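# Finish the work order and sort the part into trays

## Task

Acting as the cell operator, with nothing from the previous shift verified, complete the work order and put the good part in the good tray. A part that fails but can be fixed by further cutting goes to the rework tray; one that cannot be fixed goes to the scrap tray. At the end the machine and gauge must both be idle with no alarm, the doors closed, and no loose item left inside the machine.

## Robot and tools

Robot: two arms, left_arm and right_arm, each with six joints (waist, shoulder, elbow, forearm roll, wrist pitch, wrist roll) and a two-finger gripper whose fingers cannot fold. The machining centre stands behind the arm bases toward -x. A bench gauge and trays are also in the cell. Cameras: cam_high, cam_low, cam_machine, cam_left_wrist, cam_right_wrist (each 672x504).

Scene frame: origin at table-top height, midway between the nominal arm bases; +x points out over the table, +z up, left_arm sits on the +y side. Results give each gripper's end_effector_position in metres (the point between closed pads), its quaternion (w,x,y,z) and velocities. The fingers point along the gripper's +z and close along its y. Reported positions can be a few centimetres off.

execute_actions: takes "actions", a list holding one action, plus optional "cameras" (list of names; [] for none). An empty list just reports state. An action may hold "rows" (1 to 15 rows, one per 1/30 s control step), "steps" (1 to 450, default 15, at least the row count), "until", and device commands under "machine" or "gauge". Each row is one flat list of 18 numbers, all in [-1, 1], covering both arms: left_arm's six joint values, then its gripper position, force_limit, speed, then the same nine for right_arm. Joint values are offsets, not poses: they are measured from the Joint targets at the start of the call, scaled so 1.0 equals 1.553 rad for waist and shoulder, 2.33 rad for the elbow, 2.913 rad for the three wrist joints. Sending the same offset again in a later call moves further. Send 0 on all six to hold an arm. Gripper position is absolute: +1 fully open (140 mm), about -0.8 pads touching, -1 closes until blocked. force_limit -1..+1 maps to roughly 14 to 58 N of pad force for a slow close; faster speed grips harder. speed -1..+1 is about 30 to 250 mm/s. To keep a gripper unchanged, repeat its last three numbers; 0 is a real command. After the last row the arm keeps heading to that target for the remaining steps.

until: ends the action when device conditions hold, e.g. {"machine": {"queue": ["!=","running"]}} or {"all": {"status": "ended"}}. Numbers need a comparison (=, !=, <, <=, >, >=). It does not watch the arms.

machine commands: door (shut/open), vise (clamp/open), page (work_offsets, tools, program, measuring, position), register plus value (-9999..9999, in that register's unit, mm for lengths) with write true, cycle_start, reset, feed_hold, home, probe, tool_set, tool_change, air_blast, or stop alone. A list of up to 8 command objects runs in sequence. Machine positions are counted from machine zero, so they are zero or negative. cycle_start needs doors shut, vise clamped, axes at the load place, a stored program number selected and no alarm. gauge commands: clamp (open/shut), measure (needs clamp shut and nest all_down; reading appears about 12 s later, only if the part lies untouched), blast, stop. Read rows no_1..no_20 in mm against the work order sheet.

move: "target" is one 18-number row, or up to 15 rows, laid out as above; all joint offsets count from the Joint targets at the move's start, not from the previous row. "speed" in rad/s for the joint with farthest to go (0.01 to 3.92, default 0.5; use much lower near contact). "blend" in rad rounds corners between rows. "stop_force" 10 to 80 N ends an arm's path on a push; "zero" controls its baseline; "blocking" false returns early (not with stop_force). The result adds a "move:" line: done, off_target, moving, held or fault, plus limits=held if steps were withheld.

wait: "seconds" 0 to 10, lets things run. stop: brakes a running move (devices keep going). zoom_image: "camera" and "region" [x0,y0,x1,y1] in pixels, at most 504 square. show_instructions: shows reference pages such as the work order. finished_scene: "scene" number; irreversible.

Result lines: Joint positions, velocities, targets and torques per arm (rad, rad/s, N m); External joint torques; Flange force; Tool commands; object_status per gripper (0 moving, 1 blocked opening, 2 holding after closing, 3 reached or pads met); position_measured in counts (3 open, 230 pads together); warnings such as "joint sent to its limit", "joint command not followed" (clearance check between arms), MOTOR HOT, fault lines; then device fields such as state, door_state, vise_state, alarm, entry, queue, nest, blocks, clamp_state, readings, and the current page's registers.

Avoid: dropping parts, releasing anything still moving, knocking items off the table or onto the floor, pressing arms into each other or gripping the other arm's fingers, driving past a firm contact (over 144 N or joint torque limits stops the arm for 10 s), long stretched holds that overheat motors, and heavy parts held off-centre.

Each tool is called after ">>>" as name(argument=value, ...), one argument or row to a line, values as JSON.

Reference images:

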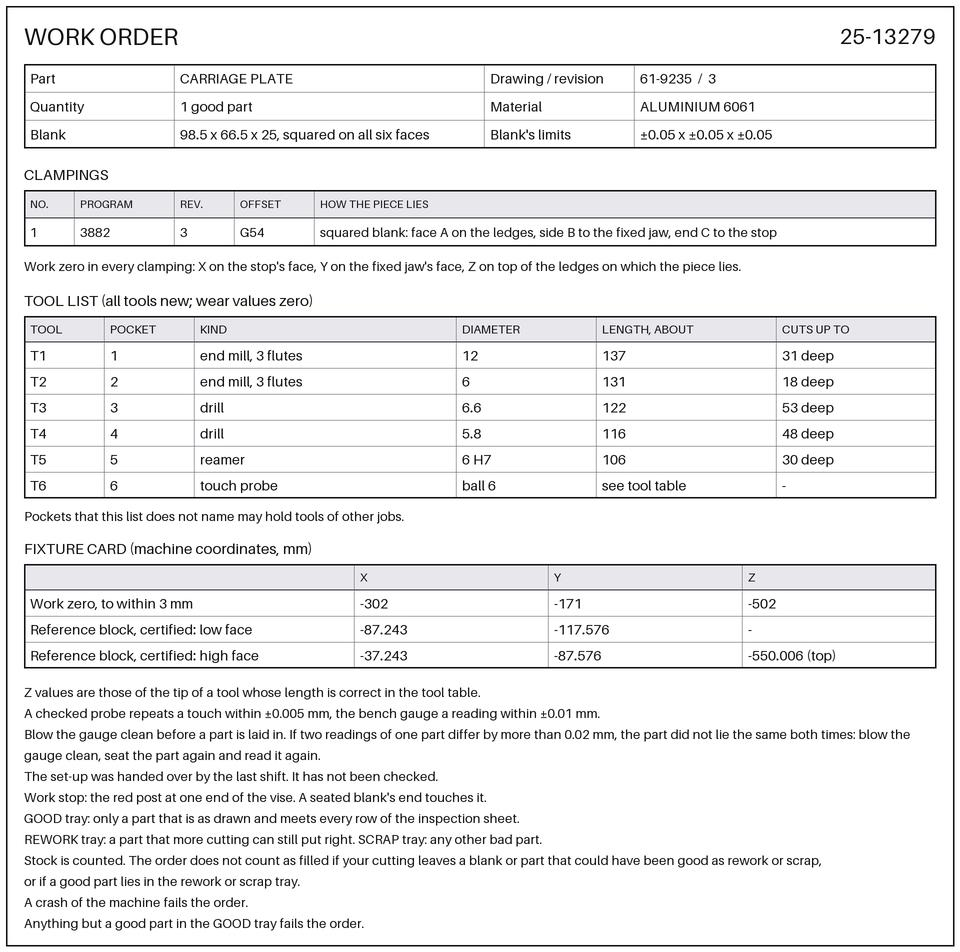

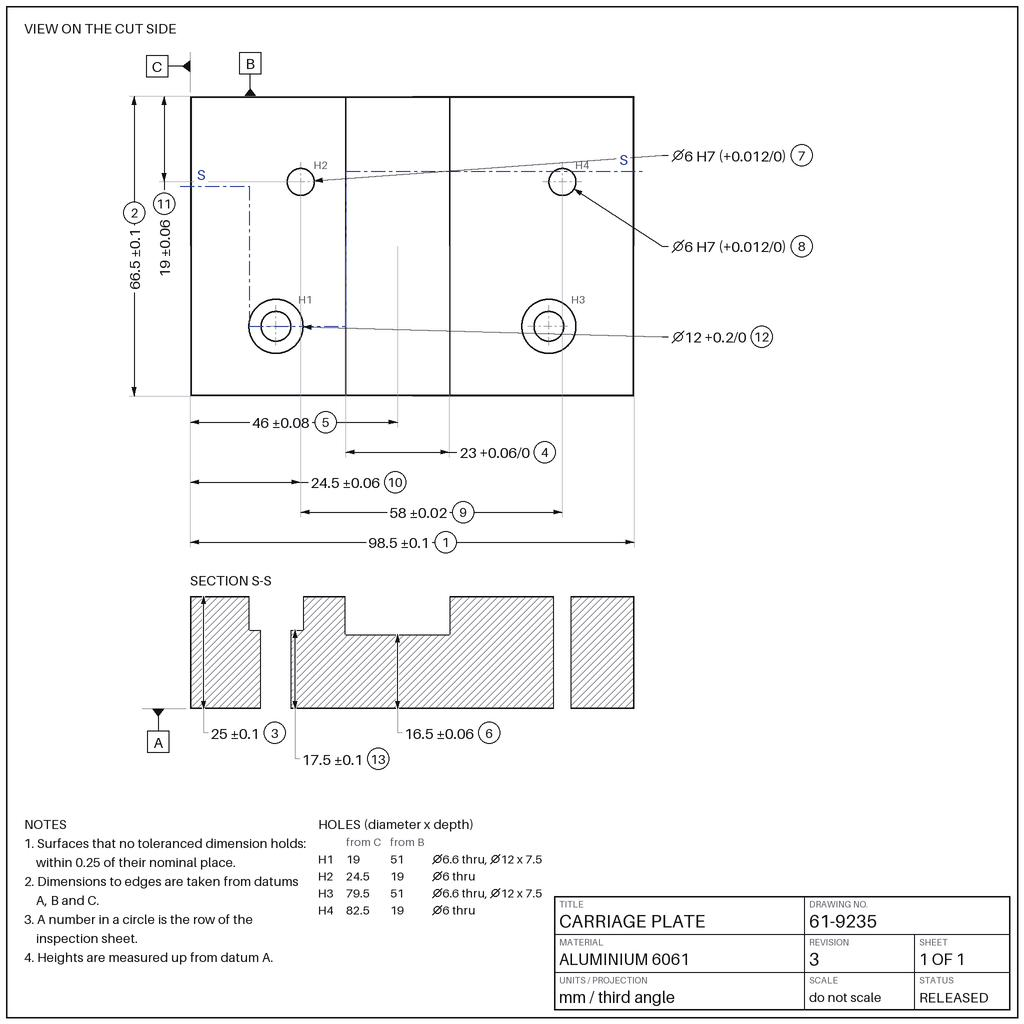

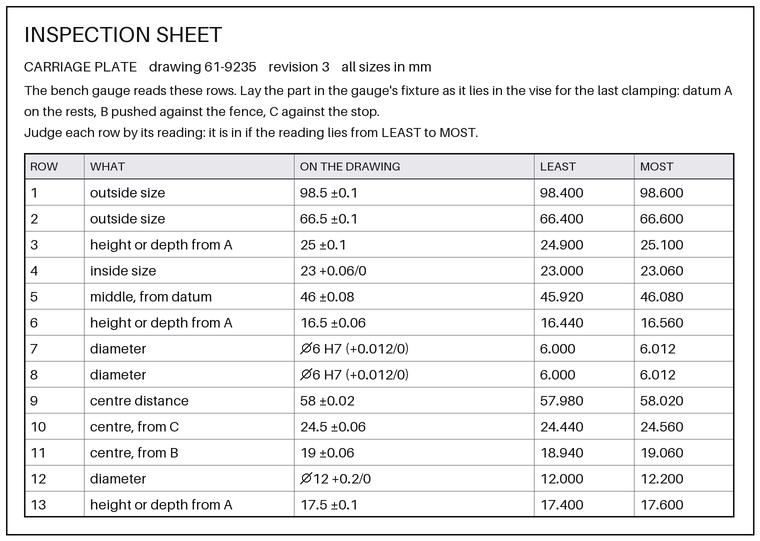

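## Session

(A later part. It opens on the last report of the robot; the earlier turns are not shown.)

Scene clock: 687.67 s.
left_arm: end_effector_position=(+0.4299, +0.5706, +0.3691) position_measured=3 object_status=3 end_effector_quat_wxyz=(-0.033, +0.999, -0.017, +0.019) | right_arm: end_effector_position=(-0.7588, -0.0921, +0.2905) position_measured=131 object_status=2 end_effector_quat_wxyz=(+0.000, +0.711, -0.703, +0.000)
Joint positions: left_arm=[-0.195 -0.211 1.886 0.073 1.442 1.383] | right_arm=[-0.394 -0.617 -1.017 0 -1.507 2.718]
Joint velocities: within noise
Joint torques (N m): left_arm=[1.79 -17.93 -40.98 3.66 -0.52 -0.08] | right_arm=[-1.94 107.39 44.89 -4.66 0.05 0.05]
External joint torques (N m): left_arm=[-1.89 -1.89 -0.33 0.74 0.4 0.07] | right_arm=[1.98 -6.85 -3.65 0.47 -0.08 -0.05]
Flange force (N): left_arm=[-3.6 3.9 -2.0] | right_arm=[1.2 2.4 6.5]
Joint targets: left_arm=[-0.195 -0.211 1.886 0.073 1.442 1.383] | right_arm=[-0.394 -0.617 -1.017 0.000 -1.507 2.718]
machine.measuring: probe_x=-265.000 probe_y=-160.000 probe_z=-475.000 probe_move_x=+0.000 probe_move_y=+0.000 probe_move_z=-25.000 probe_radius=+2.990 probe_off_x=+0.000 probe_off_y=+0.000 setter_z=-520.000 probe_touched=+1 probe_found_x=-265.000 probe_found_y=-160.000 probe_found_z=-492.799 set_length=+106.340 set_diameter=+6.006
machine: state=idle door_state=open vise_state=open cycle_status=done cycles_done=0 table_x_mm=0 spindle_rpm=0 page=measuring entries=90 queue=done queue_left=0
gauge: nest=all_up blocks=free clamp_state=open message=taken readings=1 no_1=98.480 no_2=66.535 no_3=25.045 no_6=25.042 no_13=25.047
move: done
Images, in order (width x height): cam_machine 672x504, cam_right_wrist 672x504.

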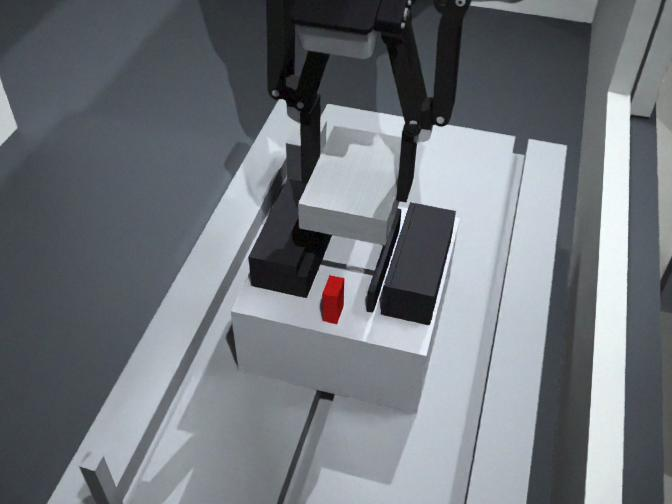

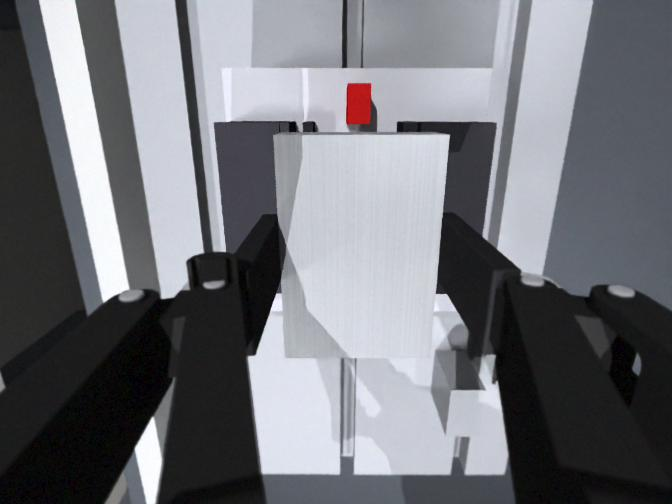

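>>> move(
  target=[0,0,0,0,0,0,1,1,1, 0,-0.0031,-0.0181,0,0.01613,0,-1,0,-1],
  speed=0.05,
  cameras=["cam_machine","cam_right_wrist"],
)

>>> zoom_image(
  camera="cam_machine",
  region=[230, 120, 480, 340],
)

Scene clock: 695.23 s.
left_arm: end_effector_position=(+0.4299, +0.5706, +0.3691) position_measured=3 object_status=3 end_effector_quat_wxyz=(-0.033, +0.999, -0.017, +0.019) | right_arm: end_effector_position=(-0.7590, -0.0920, +0.2626) position_measured=131 object_status=2 end_effector_quat_wxyz=(+0.000, +0.711, -0.703, +0.000)
Joint positions: left_arm=[-0.195 -0.211 1.886 0.073 1.442 1.383] | right_arm=[-0.394 -0.622 -1.059 0 -1.46 2.718]
Joint velocities: within noise
Joint torques (N m): left_arm=[1.4 -18.12 -40.89 3.72 -0.55 -0.08] | right_arm=[-1.39 108.8 43.09 -4.77 0.02 0.08]
External joint torques (N m): left_arm=[-1.48 -1.71 -0.43 0.69 0.44 0.08] | right_arm=[1.94 -7.62 -1.81 0.59 -0.05 -0.08]
Flange force (N): left_arm=[-3.0 3.0 -2.1] | right_arm=[-2.0 8.5 4.1]
Joint targets: left_arm=[-0.195 -0.211 1.886 0.073 1.442 1.383] | right_arm=[-0.394 -0.622 -1.060 0.000 -1.460 2.718]
machine.measuring: probe_x=-265.000 probe_y=-160.000 probe_z=-475.000 probe_move_x=+0.000 probe_move_y=+0.000 probe_move_z=-25.000 probe_radius=+2.990 probe_off_x=+0.000 probe_off_y=+0.000 setter_z=-520.000 probe_touched=+1 probe_found_x=-265.000 probe_found_y=-160.000 probe_found_z=-492.799 set_length=+106.340 set_diameter=+6.006
machine: state=idle door_state=open vise_state=open cycle_status=done cycles_done=0 table_x_mm=0 spindle_rpm=0 page=measuring entries=90 queue=done queue_left=0
gauge: nest=all_up blocks=free clamp_state=open message=taken readings=1 no_1=98.480 no_2=66.535 no_3=25.045 no_6=25.042 no_13=25.047
move: done
Images, in order (width x height): cam_machine 672x504, cam_right_wrist 672x504.

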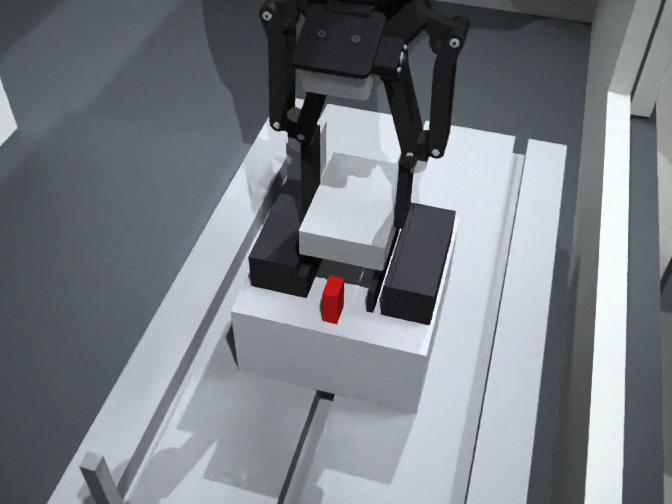

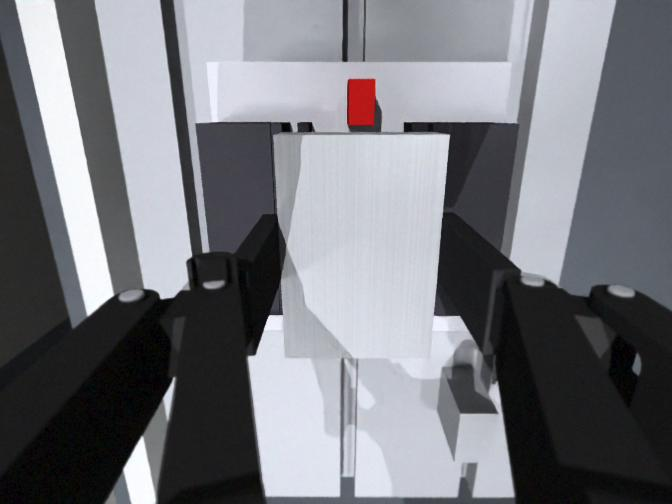

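Scaled by 2.016 from the camera's 672x504 image, which has a finer 960x720 frame.

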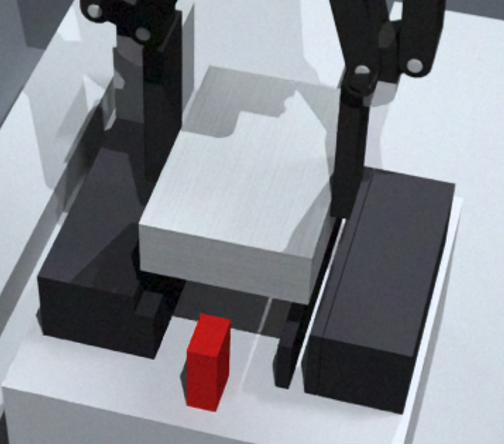

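>>> move(
  target=[0,0,0,0,0,0,1,1,1, 0,-0.0037,-0.0165,0,0.0153,0,-1,0,-1],
  speed=0.012,
  stop_force=12,
  cameras=["cam_machine","cam_right_wrist"],
)

>>> zoom_image(
  camera="cam_machine",
  region=[230, 120, 480, 340],
)

Scene clock: 702.20 s.
left_arm: end_effector_position=(+0.4299, +0.5706, +0.3691) position_measured=3 object_status=3 end_effector_quat_wxyz=(-0.033, +0.999, -0.017, +0.019) | right_arm: end_effector_position=(-0.7589, -0.0920, +0.2399) position_measured=131 object_status=2 end_effector_quat_wxyz=(+0.000, +0.711, -0.703, +0.000)
Joint positions: left_arm=[-0.195 -0.211 1.886 0.073 1.442 1.383] | right_arm=[-0.394 -0.626 -1.092 0 -1.422 2.718]
Joint velocities: within noise
Joint torques (N m): left_arm=[1.67 -17.92 -40.99 3.69 -0.5 -0.11] | right_arm=[-0.26 85.32 33.09 -4.61 2.24 -0.01]
External joint torques (N m): left_arm=[-1.77 -1.89 -0.32 0.72 0.38 0.1] | right_arm=[0.16 15.56 7.77 0.45 -2.27 0.01]
Flange force (N): left_arm=[-3.6 3.5 -1.9] | right_arm=[1.1 -1.8 -18.5]
Joint targets: left_arm=[-0.195 -0.211 1.886 0.073 1.442 1.383] | right_arm=[-0.394 -0.626 -1.092 0.000 -1.422 2.718]
machine.measuring: probe_x=-265.000 probe_y=-160.000 probe_z=-475.000 probe_move_x=+0.000 probe_move_y=+0.000 probe_move_z=-25.000 probe_radius=+2.990 probe_off_x=+0.000 probe_off_y=+0.000 setter_z=-520.000 probe_touched=+1 probe_found_x=-265.000 probe_found_y=-160.000 probe_found_z=-492.799 set_length=+106.340 set_diameter=+6.006
machine: state=idle door_state=open vise_state=open cycle_status=done cycles_done=0 table_x_mm=0 spindle_rpm=0 page=measuring entries=90 queue=done queue_left=0
gauge: nest=all_up blocks=free clamp_state=open message=taken readings=1 no_1=98.480 no_2=66.535 no_3=25.045 no_6=25.042 no_13=25.047
move: contact (right_arm)
Images, in order (width x height): cam_machine 672x504, cam_right_wrist 672x504.

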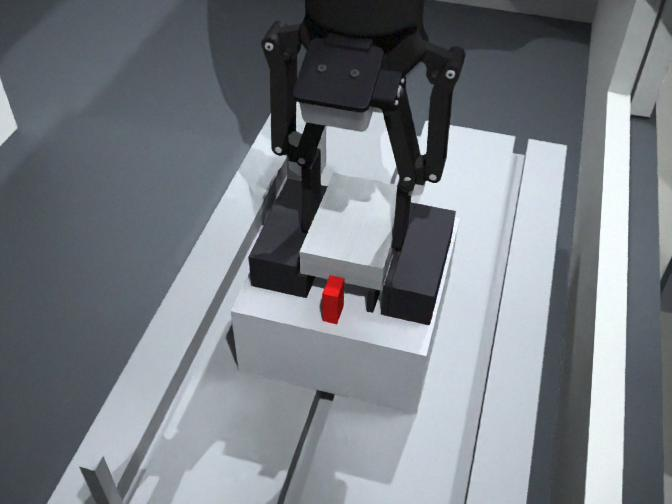

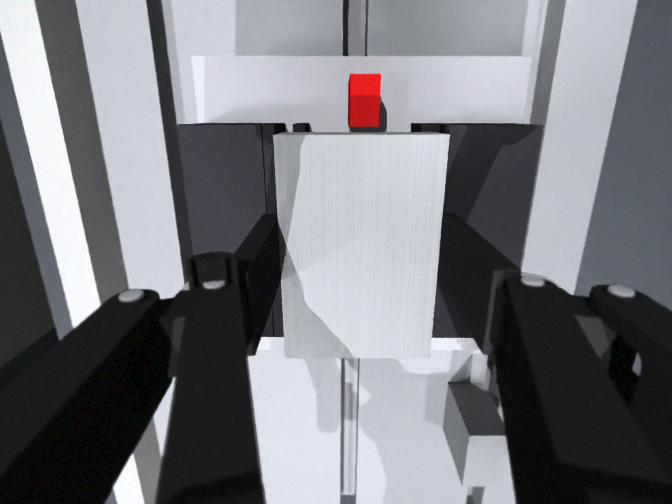

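Scaled by 2.016 from the camera's 672x504 image, which has a finer 960x720 frame.

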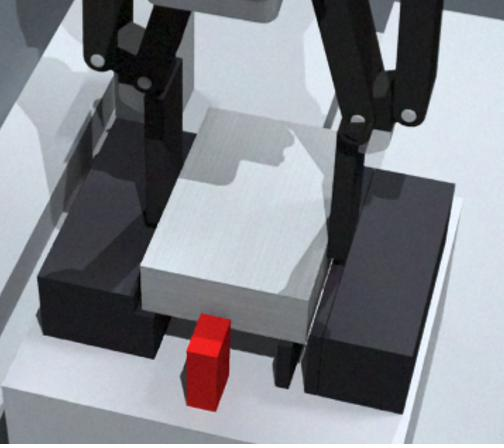

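>>> move(
  target=[0,0,0,0,0,0,1,1,1, 0.00505,0.00418,-0.00404,0,0.0010,0.0027,-1,0,-1],
  speed=0.01,
  stop_force=15,
  cameras=["cam_machine","cam_right_wrist"],
)

>>> zoom_image(
  camera="cam_machine",
  region=[230, 120, 480, 340],
)

Scene clock: 713.73 s.
left_arm: end_effector_position=(+0.4299, +0.5706, +0.3691) position_measured=3 object_status=3 end_effector_quat_wxyz=(-0.033, +0.999, -0.017, +0.019) | right_arm: end_effector_position=(-0.7589, -0.0951, +0.2401) position_measured=131 object_status=2 end_effector_quat_wxyz=(+0.000, +0.711, -0.703, +0.000)
Joint positions: left_arm=[-0.195 -0.211 1.886 0.073 1.442 1.383] | right_arm=[-0.391 -0.624 -1.096 0 -1.421 2.721]
Joint velocities: within noise
Joint torques (N m): left_arm=[1.49 -17.99 -40.94 3.67 -0.57 -0.11] | right_arm=[10.46 99.89 34.37 -0.36 -2.73 -0.13]
External joint torques (N m): left_arm=[-1.6 -1.8 -0.37 0.73 0.45 0.11] | right_arm=[-10.53 0.9 6.55 -3.81 2.7 0.13]
Flange force (N): left_arm=[-3.3 3.1 -2.1] | right_arm=[-16.9 8.5 -4.7]
Joint targets: left_arm=[-0.195 -0.211 1.886 0.073 1.442 1.383] | right_arm=[-0.391 -0.624 -1.096 0.000 -1.421 2.721]
machine.measuring: probe_x=-265.000 probe_y=-160.000 probe_z=-475.000 probe_move_x=+0.000 probe_move_y=+0.000 probe_move_z=-25.000 probe_radius=+2.990 probe_off_x=+0.000 probe_off_y=+0.000 setter_z=-520.000 probe_touched=+1 probe_found_x=-265.000 probe_found_y=-160.000 probe_found_z=-492.799 set_length=+106.340 set_diameter=+6.006
machine: state=idle door_state=open vise_state=open cycle_status=done cycles_done=0 table_x_mm=0 spindle_rpm=0 page=measuring entries=90 queue=done queue_left=0
gauge: nest=all_up blocks=free clamp_state=open message=taken readings=1 no_1=98.480 no_2=66.535 no_3=25.045 no_6=25.042 no_13=25.047
move: contact (right_arm)
Images, in order (width x height): cam_machine 672x504, cam_right_wrist 672x504.

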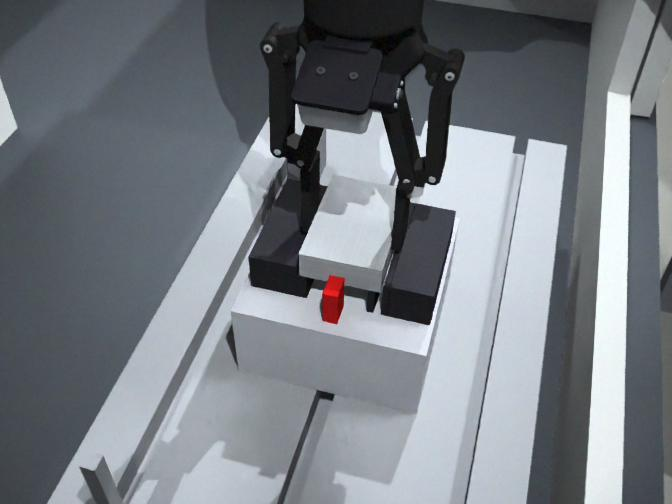

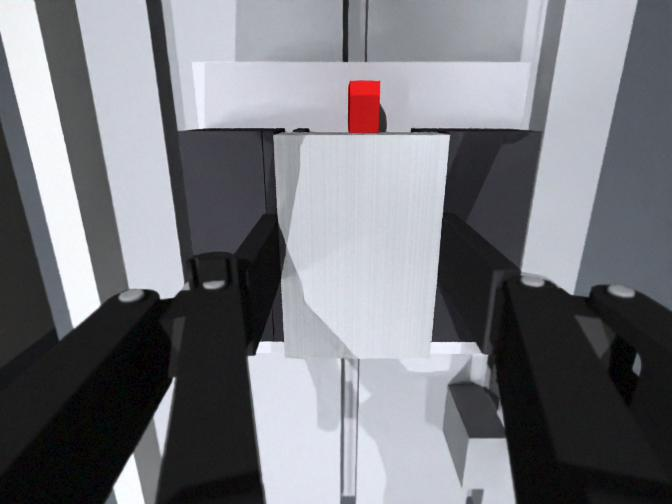

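Scaled by 2.016 from the camera's 672x504 image, which has a finer 960x720 frame.

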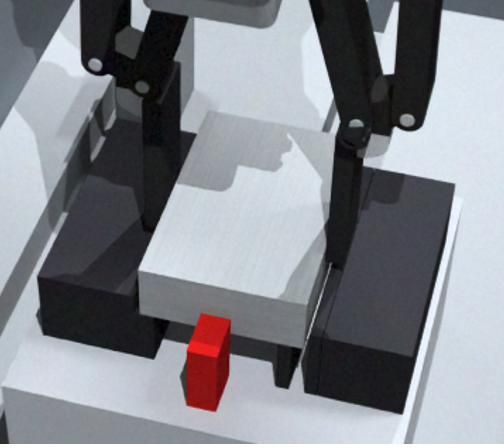

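>>> move(
  target=[0,0,0,0,0,0,1,1,1, 0.00122,-0.00417,0.0046,0,-0.00146,0.00065,-1,0,-1],
  speed=0.01,
  stop_force=15,
  cameras=[],
)

Scene clock: 717.50 s.
left_arm: end_effector_position=(+0.4299, +0.5706, +0.3691) position_measured=3 object_status=3 end_effector_quat_wxyz=(-0.033, +0.999, -0.017, +0.019) | right_arm: end_effector_position=(-0.7596, -0.0951, +0.2401) position_measured=131 object_status=2 end_effector_quat_wxyz=(+0.000, +0.711, -0.703, +0.000)
Joint positions: left_arm=[-0.195 -0.211 1.886 0.073 1.442 1.383] | right_arm=[-0.39 -0.625 -1.094 0 -1.422 2.721]
Joint velocities: within noise
Joint torques (N m): left_arm=[1.72 -17.81 -40.71 3.73 -0.51 -0.1] | right_arm=[14.94 101.45 41.88 1.65 2.09 0.45]
External joint torques (N m): left_arm=[-1.79 -2.05 -0.62 0.68 0.39 0.1] | right_arm=[-14.77 -1.46 -1.26 -5.77 -2.12 -0.45]
Flange force (N): left_arm=[-3.5 3.6 -2.5] | right_arm=[-15.8 -5.6 -1.3]
Joint targets: left_arm=[-0.195 -0.211 1.886 0.073 1.442 1.383] | right_arm=[-0.390 -0.625 -1.094 0.000 -1.422 2.721]
machine.measuring: probe_x=-265.000 probe_y=-160.000 probe_z=-475.000 probe_move_x=+0.000 probe_move_y=+0.000 probe_move_z=-25.000 probe_radius=+2.990 probe_off_x=+0.000 probe_off_y=+0.000 setter_z=-520.000 probe_touched=+1 probe_found_x=-265.000 probe_found_y=-160.000 probe_found_z=-492.799 set_length=+106.340 set_diameter=+6.006
machine: state=idle door_state=open vise_state=open cycle_status=done cycles_done=0 table_x_mm=0 spindle_rpm=0 page=measuring entries=90 queue=done queue_left=0
gauge: nest=all_up blocks=free clamp_state=open message=taken readings=1 no_1=98.480 no_2=66.535 no_3=25.045 no_6=25.042 no_13=25.047
move: contact (right_arm)
No camera images: "cameras" was empty.

>>> move(
  target=[0,0,0,0,0,0,1,1,1, 0,0,0,0,0,0,0.15,0,-1],
  cameras=["cam_machine"],
)

>>> execute_actions(
  actions=[
    {"machine":{"vise":"clamp"}, "steps": 60},
  ],
  cameras=["cam_right_wrist","cam_machine"],
)

Scene clock: 721.47 s.
left_arm: end_effector_position=(+0.4299, +0.5706, +0.3691) position_measured=3 object_status=3 end_effector_quat_wxyz=(-0.033, +0.999, -0.017, +0.019) | right_arm: end_effector_position=(-0.7596, -0.0951, +0.2401) position_measured=110 object_status=0 end_effector_quat_wxyz=(+0.000, +0.711, -0.703, +0.000)
Joint positions: left_arm=[-0.195 -0.211 1.886 0.073 1.442 1.383] | right_arm=[-0.39 -0.625 -1.094 0 -1.422 2.721]
Joint velocities: within noise
Joint torques (N m): left_arm=[1.64 -17.99 -40.92 3.68 -0.54 -0.07] | right_arm=[-1.23 104.95 41.01 -4.8 0.06 -0.01]
External joint torques (N m): left_arm=[-1.7 -1.84 -0.39 0.73 0.42 0.07] | right_arm=[1.49 -4.44 -0.21 0.65 -0.08 0.01]
Flange force (N): left_arm=[-3.4 3.5 -2.1] | right_arm=[-1.8 7.3 1.3]
Joint targets: left_arm=[-0.195 -0.211 1.886 0.073 1.442 1.383] | right_arm=[-0.390 -0.625 -1.094 0.000 -1.422 2.721]
machine.measuring: probe_x=-265.000 probe_y=-160.000 probe_z=-475.000 probe_move_x=+0.000 probe_move_y=+0.000 probe_move_z=-25.000 probe_radius=+2.990 probe_off_x=+0.000 probe_off_y=+0.000 setter_z=-520.000 probe_touched=+1 probe_found_x=-265.000 probe_found_y=-160.000 probe_found_z=-492.799 set_length=+106.340 set_diameter=+6.006
machine: state=idle door_state=open vise_state=open cycle_status=done cycles_done=0 table_x_mm=0 spindle_rpm=0 page=measuring entries=90 queue=done queue_left=0
gauge: nest=all_up blocks=free clamp_state=open message=taken readings=1 no_1=98.480 no_2=66.535 no_3=25.045 no_6=25.042 no_13=25.047
move: done
Images, in order (width x height): cam_machine 672x504.

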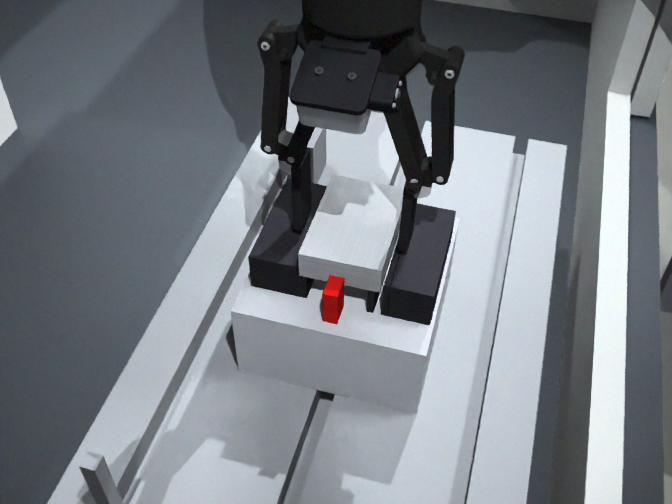

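Scene clock: 723.67 s.
left_arm: end_effector_position=(+0.4299, +0.5706, +0.3691) position_measured=3 object_status=3 end_effector_quat_wxyz=(-0.033, +0.999, -0.017, +0.019) | right_arm: end_effector_position=(-0.7596, -0.0951, +0.2401) position_measured=110 object_status=3 end_effector_quat_wxyz=(+0.000, +0.711, -0.703, +0.000)
Joint positions: left_arm=[-0.195 -0.211 1.886 0.073 1.442 1.383] | right_arm=[-0.39 -0.625 -1.094 0 -1.422 2.721]
Joint velocities: within noise
Joint torques (N m): left_arm=[1.76 -18.13 -41.08 3.65 -0.59 -0.08] | right_arm=[-1.42 104.75 41.05 -4.63 -0.01 -0.01]
External joint torques (N m): left_arm=[-1.85 -1.67 -0.23 0.76 0.47 0.08] | right_arm=[1.44 -4.36 -0.3 0.48 -0.02 0.01]
Flange force (N): left_arm=[-3.4 3.8 -1.9] | right_arm=[-1.6 6.9 1.5]
Joint targets: left_arm=[-0.195 -0.211 1.886 0.073 1.442 1.383] | right_arm=[-0.390 -0.625 -1.094 0.000 -1.422 2.721]
Tool commands: left_gripper/position=+1.0 left_gripper/force_limit=+1.0 left_gripper/speed=+1.0 right_gripper/position=+0.15 right_gripper/force_limit=+0.0 right_gripper/speed=-1.0
machine.measuring: probe_x=-265.000 probe_y=-160.000 probe_z=-475.000 probe_move_x=+0.000 probe_move_y=+0.000 probe_move_z=-25.000 probe_radius=+2.990 probe_off_x=+0.000 probe_off_y=+0.000 setter_z=-520.000 probe_touched=+1 probe_found_x=-265.000 probe_found_y=-160.000 probe_found_z=-492.799 set_length=+106.340 set_diameter=+6.006
machine: state=idle door_state=open vise_state=clamped cycle_status=done cycles_done=0 table_x_mm=0 spindle_rpm=0 page=measuring entries=90 queue=done queue_left=0
gauge: nest=all_up blocks=free clamp_state=open message=taken readings=1 no_1=98.480 no_2=66.535 no_3=25.045 no_6=25.042 no_13=25.047
Images, in order (width x height): cam_machine 672x504, cam_right_wrist 672x504.

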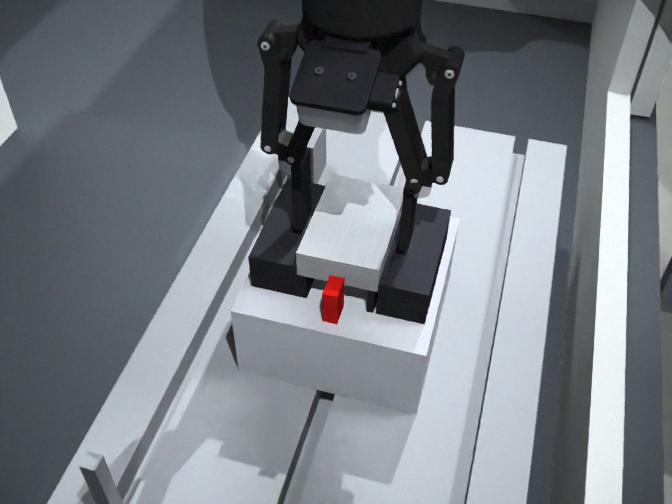

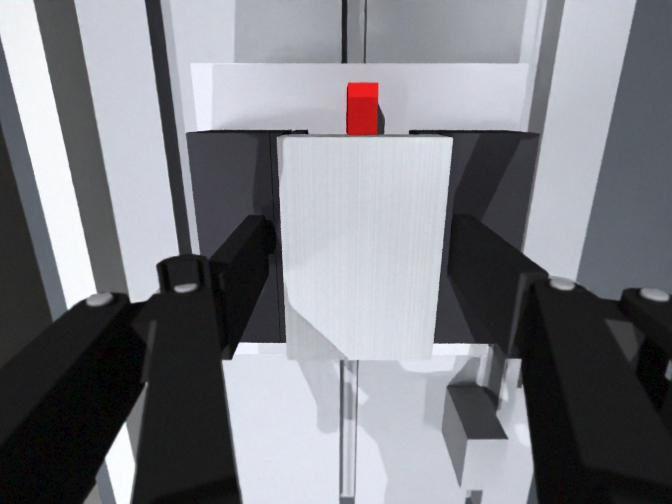

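>>> move(
  target=[
    [0,0,0,0,0,0,1,1,1, 0,0.0052,0.0326,0,-0.0292,0,0.15,0,-1],
    [0,0,0,0,0,0,1,1,1, -0.0309,0.2453,-0.1549,0,-0.0072,-0.03,0.15,0,-1],
    [0,0,0,0,0,0,1,1,1, -0.6504,0.5293,-0.2949,0,-0.0460,-0.3416,0.15,0,-1],
  ],
  speed=[0.08,0.4,0.6],
  blend=[0.02,0.1,0],
  cameras=["cam_machine"],
)

>>> execute_actions(
  actions=[
    {"machine":[{"door":"shut"},{"register":"probe_x","value":-192,"write":true},{"register":"probe_y","value":-203,"write":true},{"register":"probe_z","value":-484,"write":true},{"register":"probe_move_z","value":0,"write":true},{"register":"probe_move_x","value":-17,"write":true},{"probe":true,"page":"measuring"}], "steps": 450, "until": {"machine":{"queue":["!=","running"]}}},
  ],
  cameras=["cam_machine"],
)

Scene clock: 732.90 s.
left_arm: end_effector_position=(+0.4299, +0.5706, +0.3691) position_measured=3 object_status=3 end_effector_quat_wxyz=(-0.033, +0.999, -0.017, +0.019) | right_arm: end_effector_position=(+0.0350, -0.0520, +0.4206) position_measured=110 object_status=3 end_effector_quat_wxyz=(+0.000, +0.706, -0.708, -0.001)
Joint positions: left_arm=[-0.195 -0.211 1.886 0.073 1.442 1.383] | right_arm=[-1.4 0.197 -1.781 0 -1.556 1.727]
Joint velocities: within noise
Joint torques (N m): left_arm=[1.69 -17.92 -40.85 3.67 -0.58 -0.07] | right_arm=[-1.73 23.57 41.89 -4.79 -0.05 -0.16]
External joint torques (N m): left_arm=[-1.77 -1.9 -0.45 0.74 0.46 0.07] | right_arm=[1.65 -1.95 -0.57 0.55 -0.01 0.16]
Flange force (N): left_arm=[-3.5 3.6 -2.3] | right_arm=[-1.8 4.3 1.0]
Joint targets: left_arm=[-0.195 -0.211 1.886 0.073 1.442 1.383] | right_arm=[-1.401 0.197 -1.781 0.000 -1.556 1.726]
machine.measuring: probe_x=-265.000 probe_y=-160.000 probe_z=-475.000 probe_move_x=+0.000 probe_move_y=+0.000 probe_move_z=-25.000 probe_radius=+2.990 probe_off_x=+0.000 probe_off_y=+0.000 setter_z=-520.000 probe_touched=+1 probe_found_x=-265.000 probe_found_y=-160.000 probe_found_z=-492.799 set_length=+106.340 set_diameter=+6.006
machine: state=idle door_state=open vise_state=clamped cycle_status=done cycles_done=0 table_x_mm=0 spindle_rpm=0 page=measuring entries=90 queue=done queue_left=0
gauge: nest=all_up blocks=free clamp_state=open message=taken readings=1 no_1=98.480 no_2=66.535 no_3=25.045 no_6=25.042 no_13=25.047
move: done
Images, in order (width x height): cam_machine 672x504.

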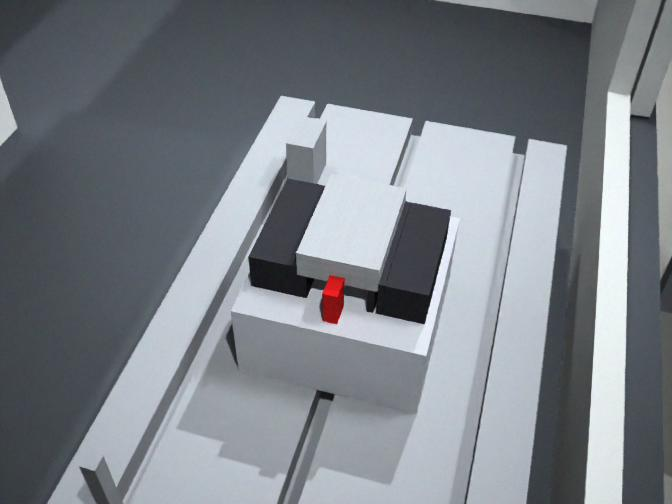

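Scene clock: 743.00 s.
left_arm: end_effector_position=(+0.4299, +0.5706, +0.3691) position_measured=3 object_status=3 end_effector_quat_wxyz=(-0.033, +0.999, -0.017, +0.019) | right_arm: end_effector_position=(+0.0350, -0.0521, +0.4207) position_measured=110 object_status=3 end_effector_quat_wxyz=(+0.000, +0.706, -0.708, -0.001)
Joint positions: left_arm=[-0.195 -0.211 1.886 0.073 1.442 1.383] | right_arm=[-1.401 0.197 -1.781 0 -1.556 1.726]
Joint velocities: within noise
Joint torques (N m): left_arm=[1.69 -18.3 -40.85 3.7 -0.58 -0.13] | right_arm=[-2.38 24.32 41.6 -4.75 0.02 -0.03]
External joint torques (N m): left_arm=[-1.78 -1.53 -0.47 0.71 0.46 0.13] | right_arm=[2.23 -2.66 -0.28 0.5 -0.08 0.03]
Flange force (N): left_arm=[-2.8 3.6 -2.3] | right_arm=[-3.2 5.4 0.4]
Joint targets: left_arm=[-0.195 -0.211 1.886 0.073 1.442 1.383] | right_arm=[-1.401 0.197 -1.781 0.000 -1.556 1.726]
Tool commands: left_gripper/position=+1.0 left_gripper/force_limit=+1.0 left_gripper/speed=+1.0 right_gripper/position=+0.15 right_gripper/force_limit=+0.0 right_gripper/speed=-1.0
machine.measuring: probe_x=-192.000 probe_y=-203.000 probe_z=-484.000 probe_move_x=-17.000 probe_move_y=+0.000 probe_move_z=+0.000 probe_radius=+2.990 probe_off_x=+0.000 probe_off_y=+0.000 setter_z=-520.000 probe_touched=+1 probe_found_x=-204.566 probe_found_y=-203.000 probe_found_z=-484.000 set_length=+106.340 set_diameter=+6.006
machine: state=idle door_state=shut vise_state=clamped cycle_status=done cycles_done=0 table_x_mm=0 spindle_rpm=0 page=measuring entries=96 queue=done queue_left=0
gauge: nest=all_up blocks=free clamp_state=open message=taken readings=1 no_1=98.480 no_2=66.535 no_3=25.045 no_6=25.042 no_13=25.047
Images, in order (width x height): cam_machine 672x504.

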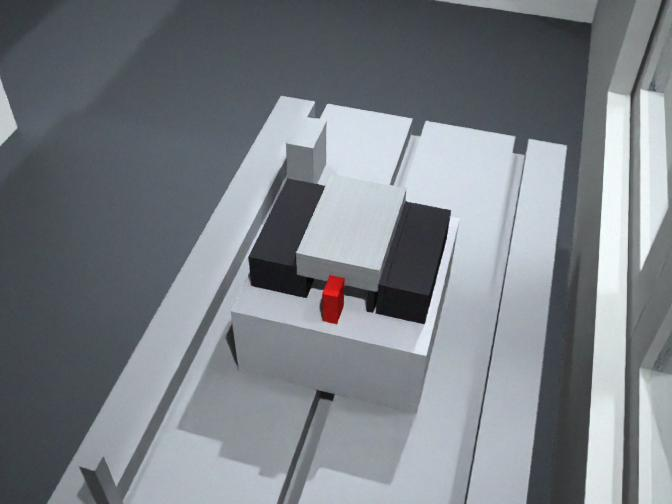

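>>> execute_actions(
  actions=[
    {"machine":[{"register":"probe_y","value":-180,"write":true},{"probe":true,"page":"measuring"}], "steps": 450, "until": {"machine":{"queue":["!=","running"]}}},
  ],
  cameras=[],
)

>>> execute_actions(
  actions=[
    {"machine":[{"register":"probe_y","value":-175,"write":true},{"register":"probe_x","value":-295,"write":true},{"register":"probe_z","value":-470,"write":true},{"register":"probe_move_x","value":0,"write":true},{"register":"probe_move_z","value":-12,"write":true},{"probe":true,"page":"measuring"}], "steps": 450, "until": {"machine":{"queue":["!=","running"]}}},
  ],
  cameras=[],
)

>>> execute_actions(
  actions=[
    {"machine":[{"register":"probe_y","value":-230,"write":true},{"register":"probe_x","value":-212,"write":true},{"probe":true,"page":"measuring"}], "steps": 450, "until": {"machine":{"queue":["!=","running"]}}},
  ],
  cameras=[],
)

>>> execute_actions(
  actions=[
    {"machine":[{"register":"probe_y","value":-248,"write":true},{"register":"probe_x","value":-215,"write":true},{"register":"probe_z","value":-484,"write":true},{"register":"probe_move_z","value":0,"write":true},{"register":"probe_move_y","value":14,"write":true},{"probe":true,"page":"measuring"}], "steps": 450, "until": {"machine":{"queue":["!=","running"]}}},
  ],
  cameras=[],
)

>>> execute_actions(
  actions=[
    {"machine":[{"register":"probe_x","value":-295,"write":true},{"probe":true,"page":"measuring"}], "steps": 450, "until": {"machine":{"queue":["!=","running"]}}},
  ],
  cameras=[],
)

Scene clock: 759.20 s.
left_arm: end_effector_position=(+0.4299, +0.5706, +0.3691) position_measured=3 object_status=3 end_effector_quat_wxyz=(-0.033, +0.999, -0.017, +0.019) | right_arm: end_effector_position=(+0.0350, -0.0521, +0.4207) position_measured=110 object_status=3 end_effector_quat_wxyz=(+0.000, +0.706, -0.708, -0.001)
Joint positions: left_arm=[-0.195 -0.211 1.886 0.073 1.442 1.383] | right_arm=[-1.401 0.197 -1.781 0 -1.556 1.726]
Joint velocities: within noise
Joint torques (N m): left_arm=[2 -17.95 -40.93 3.68 -0.53 -0.1] | right_arm=[-1.65 24.04 41.58 -4.71 -0.07 -0.05]
External joint torques (N m): left_arm=[-2.08 -1.87 -0.4 0.73 0.41 0.1] | right_arm=[1.61 -2.33 -0.27 0.48 0.02 0.05]
Flange force (N): left_arm=[-3.6 4.3 -2.2] | right_arm=[-2.9 4.0 0.6]
Joint targets: left_arm=[-0.195 -0.211 1.886 0.073 1.442 1.383] | right_arm=[-1.401 0.197 -1.781 0.000 -1.556 1.726]
Tool commands: left_gripper/position=+1.0 left_gripper/force_limit=+1.0 left_gripper/speed=+1.0 right_gripper/position=+0.15 right_gripper/force_limit=+0.0 right_gripper/speed=-1.0
machine.measuring: probe_x=-192.000 probe_y=-180.000 probe_z=-484.000 probe_move_x=-17.000 probe_move_y=+0.000 probe_move_z=+0.000 probe_radius=+2.990 probe_off_x=+0.000 probe_off_y=+0.000 setter_z=-520.000 probe_touched=+1 probe_found_x=-204.565 probe_found_y=-180.000 probe_found_z=-484.000 set_length=+106.340 set_diameter=+6.006
machine: state=idle door_state=shut vise_state=clamped cycle_status=done cycles_done=0 table_x_mm=0 spindle_rpm=0 page=measuring entries=98 queue=done queue_left=0
gauge: nest=all_up blocks=free clamp_state=open message=taken readings=1 no_1=98.480 no_2=66.535 no_3=25.045 no_6=25.042 no_13=25.047
No camera images: "cameras" was empty.

Scene clock: 767.27 s.
left_arm: end_effector_position=(+0.4299, +0.5706, +0.3691) position_measured=3 object_status=3 end_effector_quat_wxyz=(-0.033, +0.999, -0.017, +0.019) | right_arm: end_effector_position=(+0.0350, -0.0521, +0.4207) position_measured=110 object_status=3 end_effector_quat_wxyz=(+0.000, +0.706, -0.708, -0.001)
Joint positions: left_arm=[-0.195 -0.211 1.886 0.073 1.442 1.383] | right_arm=[-1.401 0.197 -1.781 0 -1.556 1.726]
Joint velocities: within noise
Joint torques (N m): left_arm=[2 -17.75 -41.04 3.67 -0.53 -0.07] | right_arm=[-2.01 24.25 41.19 -4.74 -0.05 0.03]
External joint torques (N m): left_arm=[-2.1 -2.07 -0.29 0.73 0.41 0.07] | right_arm=[2.04 -3.18 -0.02 0.53 0.01 -0.03]
Flange force (N): left_arm=[-4.1 4.3 -2.0] | right_arm=[-4.5 4.9 0.1]
Joint targets: left_arm=[-0.195 -0.211 1.886 0.073 1.442 1.383] | right_arm=[-1.401 0.197 -1.781 0.000 -1.556 1.726]
Tool commands: left_gripper/position=+1.0 left_gripper/force_limit=+1.0 left_gripper/speed=+1.0 right_gripper/position=+0.15 right_gripper/force_limit=+0.0 right_gripper/speed=-1.0
machine.measuring: probe_x=-295.000 probe_y=-175.000 probe_z=-470.000 probe_move_x=+0.000 probe_move_y=+0.000 probe_move_z=-12.000 probe_radius=+2.990 probe_off_x=+0.000 probe_off_y=+0.000 setter_z=-520.000 probe_touched=+1 probe_found_x=-295.000 probe_found_y=-175.000 probe_found_z=-477.752 set_length=+106.340 set_diameter=+6.006
machine: state=idle door_state=shut vise_state=clamped cycle_status=done cycles_done=0 table_x_mm=0 spindle_rpm=0 page=measuring entries=104 queue=done queue_left=0
gauge: nest=all_up blocks=free clamp_state=open message=taken readings=1 no_1=98.480 no_2=66.535 no_3=25.045 no_6=25.042 no_13=25.047
No camera images: "cameras" was empty.

Scene clock: 774.80 s.
left_arm: end_effector_position=(+0.4299, +0.5706, +0.3691) position_measured=3 object_status=3 end_effector_quat_wxyz=(-0.033, +0.999, -0.017, +0.019) | right_arm: end_effector_position=(+0.0350, -0.0521, +0.4206) position_measured=110 object_status=3 end_effector_quat_wxyz=(+0.000, +0.706, -0.708, -0.001)
Joint positions: left_arm=[-0.195 -0.211 1.886 0.073 1.442 1.383] | right_arm=[-1.401 0.197 -1.781 0 -1.556 1.726]
Joint velocities: within noise
Joint torques (N m): left_arm=[1.67 -18.44 -41.08 3.76 -0.57 -0.07] | right_arm=[-1.95 24.66 41.76 -4.84 -0.1 -0.01]
External joint torques (N m): left_arm=[-1.75 -1.43 -0.26 0.66 0.45 0.06] | right_arm=[1.88 -3 -0.44 0.59 0.04 0.01]
Flange force (N): left_arm=[-2.9 3.7 -1.9] | right_arm=[-3.7 4.6 0.9]
Joint targets: left_arm=[-0.195 -0.211 1.886 0.073 1.442 1.383] | right_arm=[-1.401 0.197 -1.781 0.000 -1.556 1.726]
Tool commands: left_gripper/position=+1.0 left_gripper/force_limit=+1.0 left_gripper/speed=+1.0 right_gripper/position=+0.15 right_gripper/force_limit=+0.0 right_gripper/speed=-1.0
machine.measuring: probe_x=-212.000 probe_y=-230.000 probe_z=-470.000 probe_move_x=+0.000 probe_move_y=+0.000 probe_move_z=-12.000 probe_radius=+2.990 probe_off_x=+0.000 probe_off_y=+0.000 setter_z=-520.000 probe_touched=+1 probe_found_x=-212.000 probe_found_y=-230.000 probe_found_z=-477.718 set_length=+106.340 set_diameter=+6.006
machine: state=idle door_state=shut vise_state=clamped cycle_status=done cycles_done=0 table_x_mm=0 spindle_rpm=0 page=measuring entries=107 queue=done queue_left=0
gauge: nest=all_up blocks=free clamp_state=open message=taken readings=1 no_1=98.480 no_2=66.535 no_3=25.045 no_6=25.042 no_13=25.047
No camera images: "cameras" was empty.

Scene clock: 783.40 s.
left_arm: end_effector_position=(+0.4299, +0.5706, +0.3691) position_measured=3 object_status=3 end_effector_quat_wxyz=(-0.033, +0.999, -0.017, +0.019) | right_arm: end_effector_position=(+0.0350, -0.0521, +0.4206) position_measured=110 object_status=3 end_effector_quat_wxyz=(+0.000, +0.706, -0.708, -0.001)
Joint positions: left_arm=[-0.195 -0.211 1.886 0.073 1.442 1.383] | right_arm=[-1.401 0.197 -1.781 0 -1.556 1.726]
Joint velocities: within noise
Joint torques (N m): left_arm=[1.59 -17.99 -41.11 3.63 -0.56 -0.07] | right_arm=[-1.94 24.3 41.45 -4.76 -0.02 0.11]
External joint torques (N m): left_arm=[-1.67 -1.81 -0.22 0.78 0.43 0.07] | right_arm=[1.86 -2.68 -0.15 0.52 -0.04 -0.11]
Flange force (N): left_arm=[-3.6 3.4 -1.8] | right_arm=[-3.6 4.3 0.3]
Joint targets: left_arm=[-0.195 -0.211 1.886 0.073 1.442 1.383] | right_arm=[-1.401 0.197 -1.781 0.000 -1.556 1.726]
Tool commands: left_gripper/position=+1.0 left_gripper/force_limit=+1.0 left_gripper/speed=+1.0 right_gripper/position=+0.15 right_gripper/force_limit=+0.0 right_gripper/speed=-1.0
machine.measuring: probe_x=-215.000 probe_y=-248.000 probe_z=-484.000 probe_move_x=+0.000 probe_move_y=+14.000 probe_move_z=+0.000 probe_radius=+2.990 probe_off_x=+0.000 probe_off_y=+0.000 setter_z=-520.000 probe_touched=+1 probe_found_x=-215.000 probe_found_y=-236.266 probe_found_z=-484.000 set_length=+106.340 set_diameter=+6.006
machine: state=idle door_state=shut vise_state=clamped cycle_status=done cycles_done=0 table_x_mm=0 spindle_rpm=0 page=measuring entries=113 queue=done queue_left=0
gauge: nest=all_up blocks=free clamp_state=open message=taken readings=1 no_1=98.480 no_2=66.535 no_3=25.045 no_6=25.042 no_13=25.047
No camera images: "cameras" was empty.

Scene clock: 791.33 s.
left_arm: end_effector_position=(+0.4299, +0.5706, +0.3691) position_measured=3 object_status=3 end_effector_quat_wxyz=(-0.033, +0.999, -0.017, +0.019) | right_arm: end_effector_position=(+0.0350, -0.0521, +0.4206) position_measured=110 object_status=3 end_effector_quat_wxyz=(+0.000, +0.706, -0.708, -0.001)
Joint positions: left_arm=[-0.195 -0.211 1.886 0.073 1.442 1.383] | right_arm=[-1.401 0.197 -1.781 0 -1.556 1.726]
Joint velocities: within noise
Joint torques (N m): left_arm=[1.6 -17.91 -40.94 3.69 -0.5 -0.06] | right_arm=[-1.74 23.81 41.44 -4.72 -0.03 -0.08]
External joint torques (N m): left_arm=[-1.68 -1.97 -0.38 0.72 0.38 0.06] | right_arm=[1.71 -2.41 -0.17 0.49 -0.02 0.08]
Flange force (N): left_arm=[-3.6 3.4 -2.0] | right_arm=[-3.1 4.3 0.3]
Joint targets: left_arm=[-0.195 -0.211 1.886 0.073 1.442 1.383] | right_arm=[-1.401 0.197 -1.781 0.000 -1.556 1.726]
Tool commands: left_gripper/position=+1.0 left_gripper/force_limit=+1.0 left_gripper/speed=+1.0 right_gripper/position=+0.15 right_gripper/force_limit=+0.0 right_gripper/speed=-1.0
machine.measuring: probe_x=-295.000 probe_y=-248.000 probe_z=-484.000 probe_move_x=+0.000 probe_move_y=+14.000 probe_move_z=+0.000 probe_radius=+2.990 probe_off_x=+0.000 probe_off_y=+0.000 setter_z=-520.000 probe_touched=+1 probe_found_x=-295.000 probe_found_y=-236.266 probe_found_z=-484.000 set_length=+106.340 set_diameter=+6.006
machine: state=idle door_state=shut vise_state=clamped cycle_status=done cycles_done=0 table_x_mm=0 spindle_rpm=0 page=measuring entries=115 queue=done queue_left=0
gauge: nest=all_up blocks=free clamp_state=open message=taken readings=1 no_1=98.480 no_2=66.535 no_3=25.045 no_6=25.042 no_13=25.047
No camera images: "cameras" was empty.

>>> execute_actions(
  actions=[
    {"machine":[{"register":"g54_x","value":-303.046,"write":true},{"cycle_start":true,"page":"work_offsets"}], "steps": 450, "until": {"machine":{"queue":["!=","running"]}}},
  ],
  cameras=["cam_machine"],
)

>>> execute_actions(
  actions=[
    {"steps": 450, "until": {"machine":{"state":["!=","running"]}}},
  ],
  cameras=["cam_machine"],
)

Scene clock: 813.23 s.
left_arm: end_effector_position=(+0.4299, +0.5706, +0.3691) position_measured=3 object_status=3 end_effector_quat_wxyz=(-0.033, +0.999, -0.017, +0.019) | right_arm: end_effector_position=(+0.0350, -0.0521, +0.4206) position_measured=110 object_status=3 end_effector_quat_wxyz=(+0.000, +0.706, -0.708, -0.001)
Joint positions: left_arm=[-0.195 -0.211 1.886 0.073 1.442 1.383] | right_arm=[-1.401 0.197 -1.781 0 -1.556 1.726]
Joint velocities: within noise
Joint torques (N m): left_arm=[1.49 -17.76 -40.98 3.64 -0.49 -0.11] | right_arm=[-1.89 24.12 41.74 -4.77 -0.01 -0.07]
External joint torques (N m): left_arm=[-1.62 -2.01 -0.33 0.77 0.37 0.11] | right_arm=[1.79 -2.43 -0.43 0.53 -0.05 0.07]
Flange force (N): left_arm=[-3.7 3.2 -1.9] | right_arm=[-2.8 4.4 0.7]
Joint targets: left_arm=[-0.195 -0.211 1.886 0.073 1.442 1.383] | right_arm=[-1.401 0.197 -1.781 0.000 -1.556 1.726]
Tool commands: left_gripper/position=+1.0 left_gripper/force_limit=+1.0 left_gripper/speed=+1.0 right_gripper/position=+0.15 right_gripper/force_limit=+0.0 right_gripper/speed=-1.0
machine.work_offsets: g54_x=-303.046 g54_y=-169.747 g54_z=-502.795 g55_x=+0.000 g55_y=+0.000 g55_z=+0.000 g56_x=+0.000 g56_y=+0.000 g56_z=+0.000
machine: state=running door_state=shut vise_state=clamped cycle_status=moving cycles_done=0 table_x_mm=92 spindle_rpm=7958 page=work_offsets entries=117 queue=running queue_left=0
gauge: nest=all_up blocks=free clamp_state=open message=taken readings=1 no_1=98.480 no_2=66.535 no_3=25.045 no_6=25.042 no_13=25.047
Images, in order (width x height): cam_machine 672x504.

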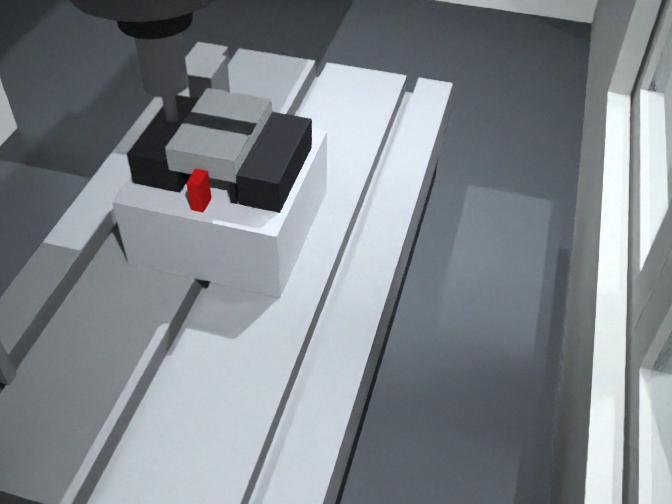

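Scene clock: 828.43 s.
left_arm: end_effector_position=(+0.4299, +0.5706, +0.3691) position_measured=3 object_status=3 end_effector_quat_wxyz=(-0.033, +0.999, -0.017, +0.019) | right_arm: end_effector_position=(+0.0350, -0.0521, +0.4206) position_measured=110 object_status=3 end_effector_quat_wxyz=(+0.000, +0.706, -0.708, -0.001)
Joint positions: left_arm=[-0.195 -0.211 1.886 0.073 1.442 1.383] | right_arm=[-1.401 0.197 -1.781 0 -1.556 1.726]
Joint velocities: within noise
Joint torques (N m): left_arm=[1.6 -17.68 -41.01 3.73 -0.56 -0.09] | right_arm=[-2.19 24 41.66 -4.7 0.07 -0.08]
External joint torques (N m): left_arm=[-1.71 -2.11 -0.3 0.68 0.44 0.08] | right_arm=[2.1 -2.12 -0.28 0.45 -0.13 0.08]
Flange force (N): left_arm=[-4.0 3.4 -2.0] | right_arm=[-2.3 5.2 0.3]
Joint targets: left_arm=[-0.195 -0.211 1.886 0.073 1.442 1.383] | right_arm=[-1.401 0.197 -1.781 0.000 -1.556 1.726]
Tool commands: left_gripper/position=+1.0 left_gripper/force_limit=+1.0 left_gripper/speed=+1.0 right_gripper/position=+0.15 right_gripper/force_limit=+0.0 right_gripper/speed=-1.0
machine.work_offsets: g54_x=-303.046 g54_y=-169.747 g54_z=-502.795 g55_x=+0.000 g55_y=+0.000 g55_z=+0.000 g56_x=+0.000 g56_y=+0.000 g56_z=+0.000
machine: state=running door_state=shut vise_state=clamped cycle_status=moving cycles_done=0 table_x_mm=99 spindle_rpm=7958 page=work_offsets entries=117 queue=running queue_left=0
gauge: nest=all_up blocks=free clamp_state=open message=taken readings=1 no_1=98.480 no_2=66.535 no_3=25.045 no_6=25.042 no_13=25.047
Images, in order (width x height): cam_machine 672x504.

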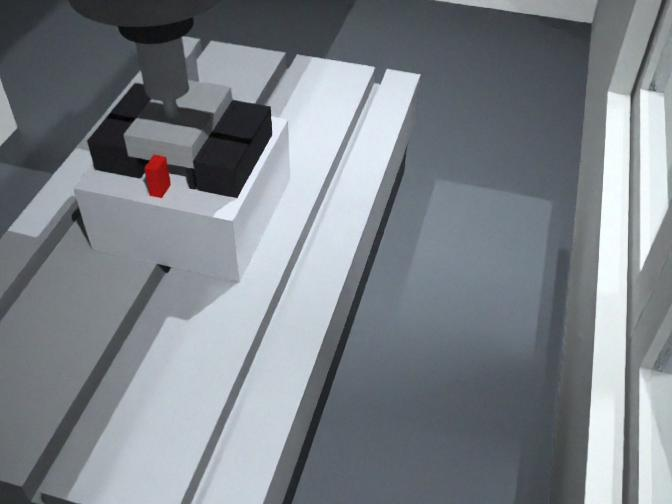

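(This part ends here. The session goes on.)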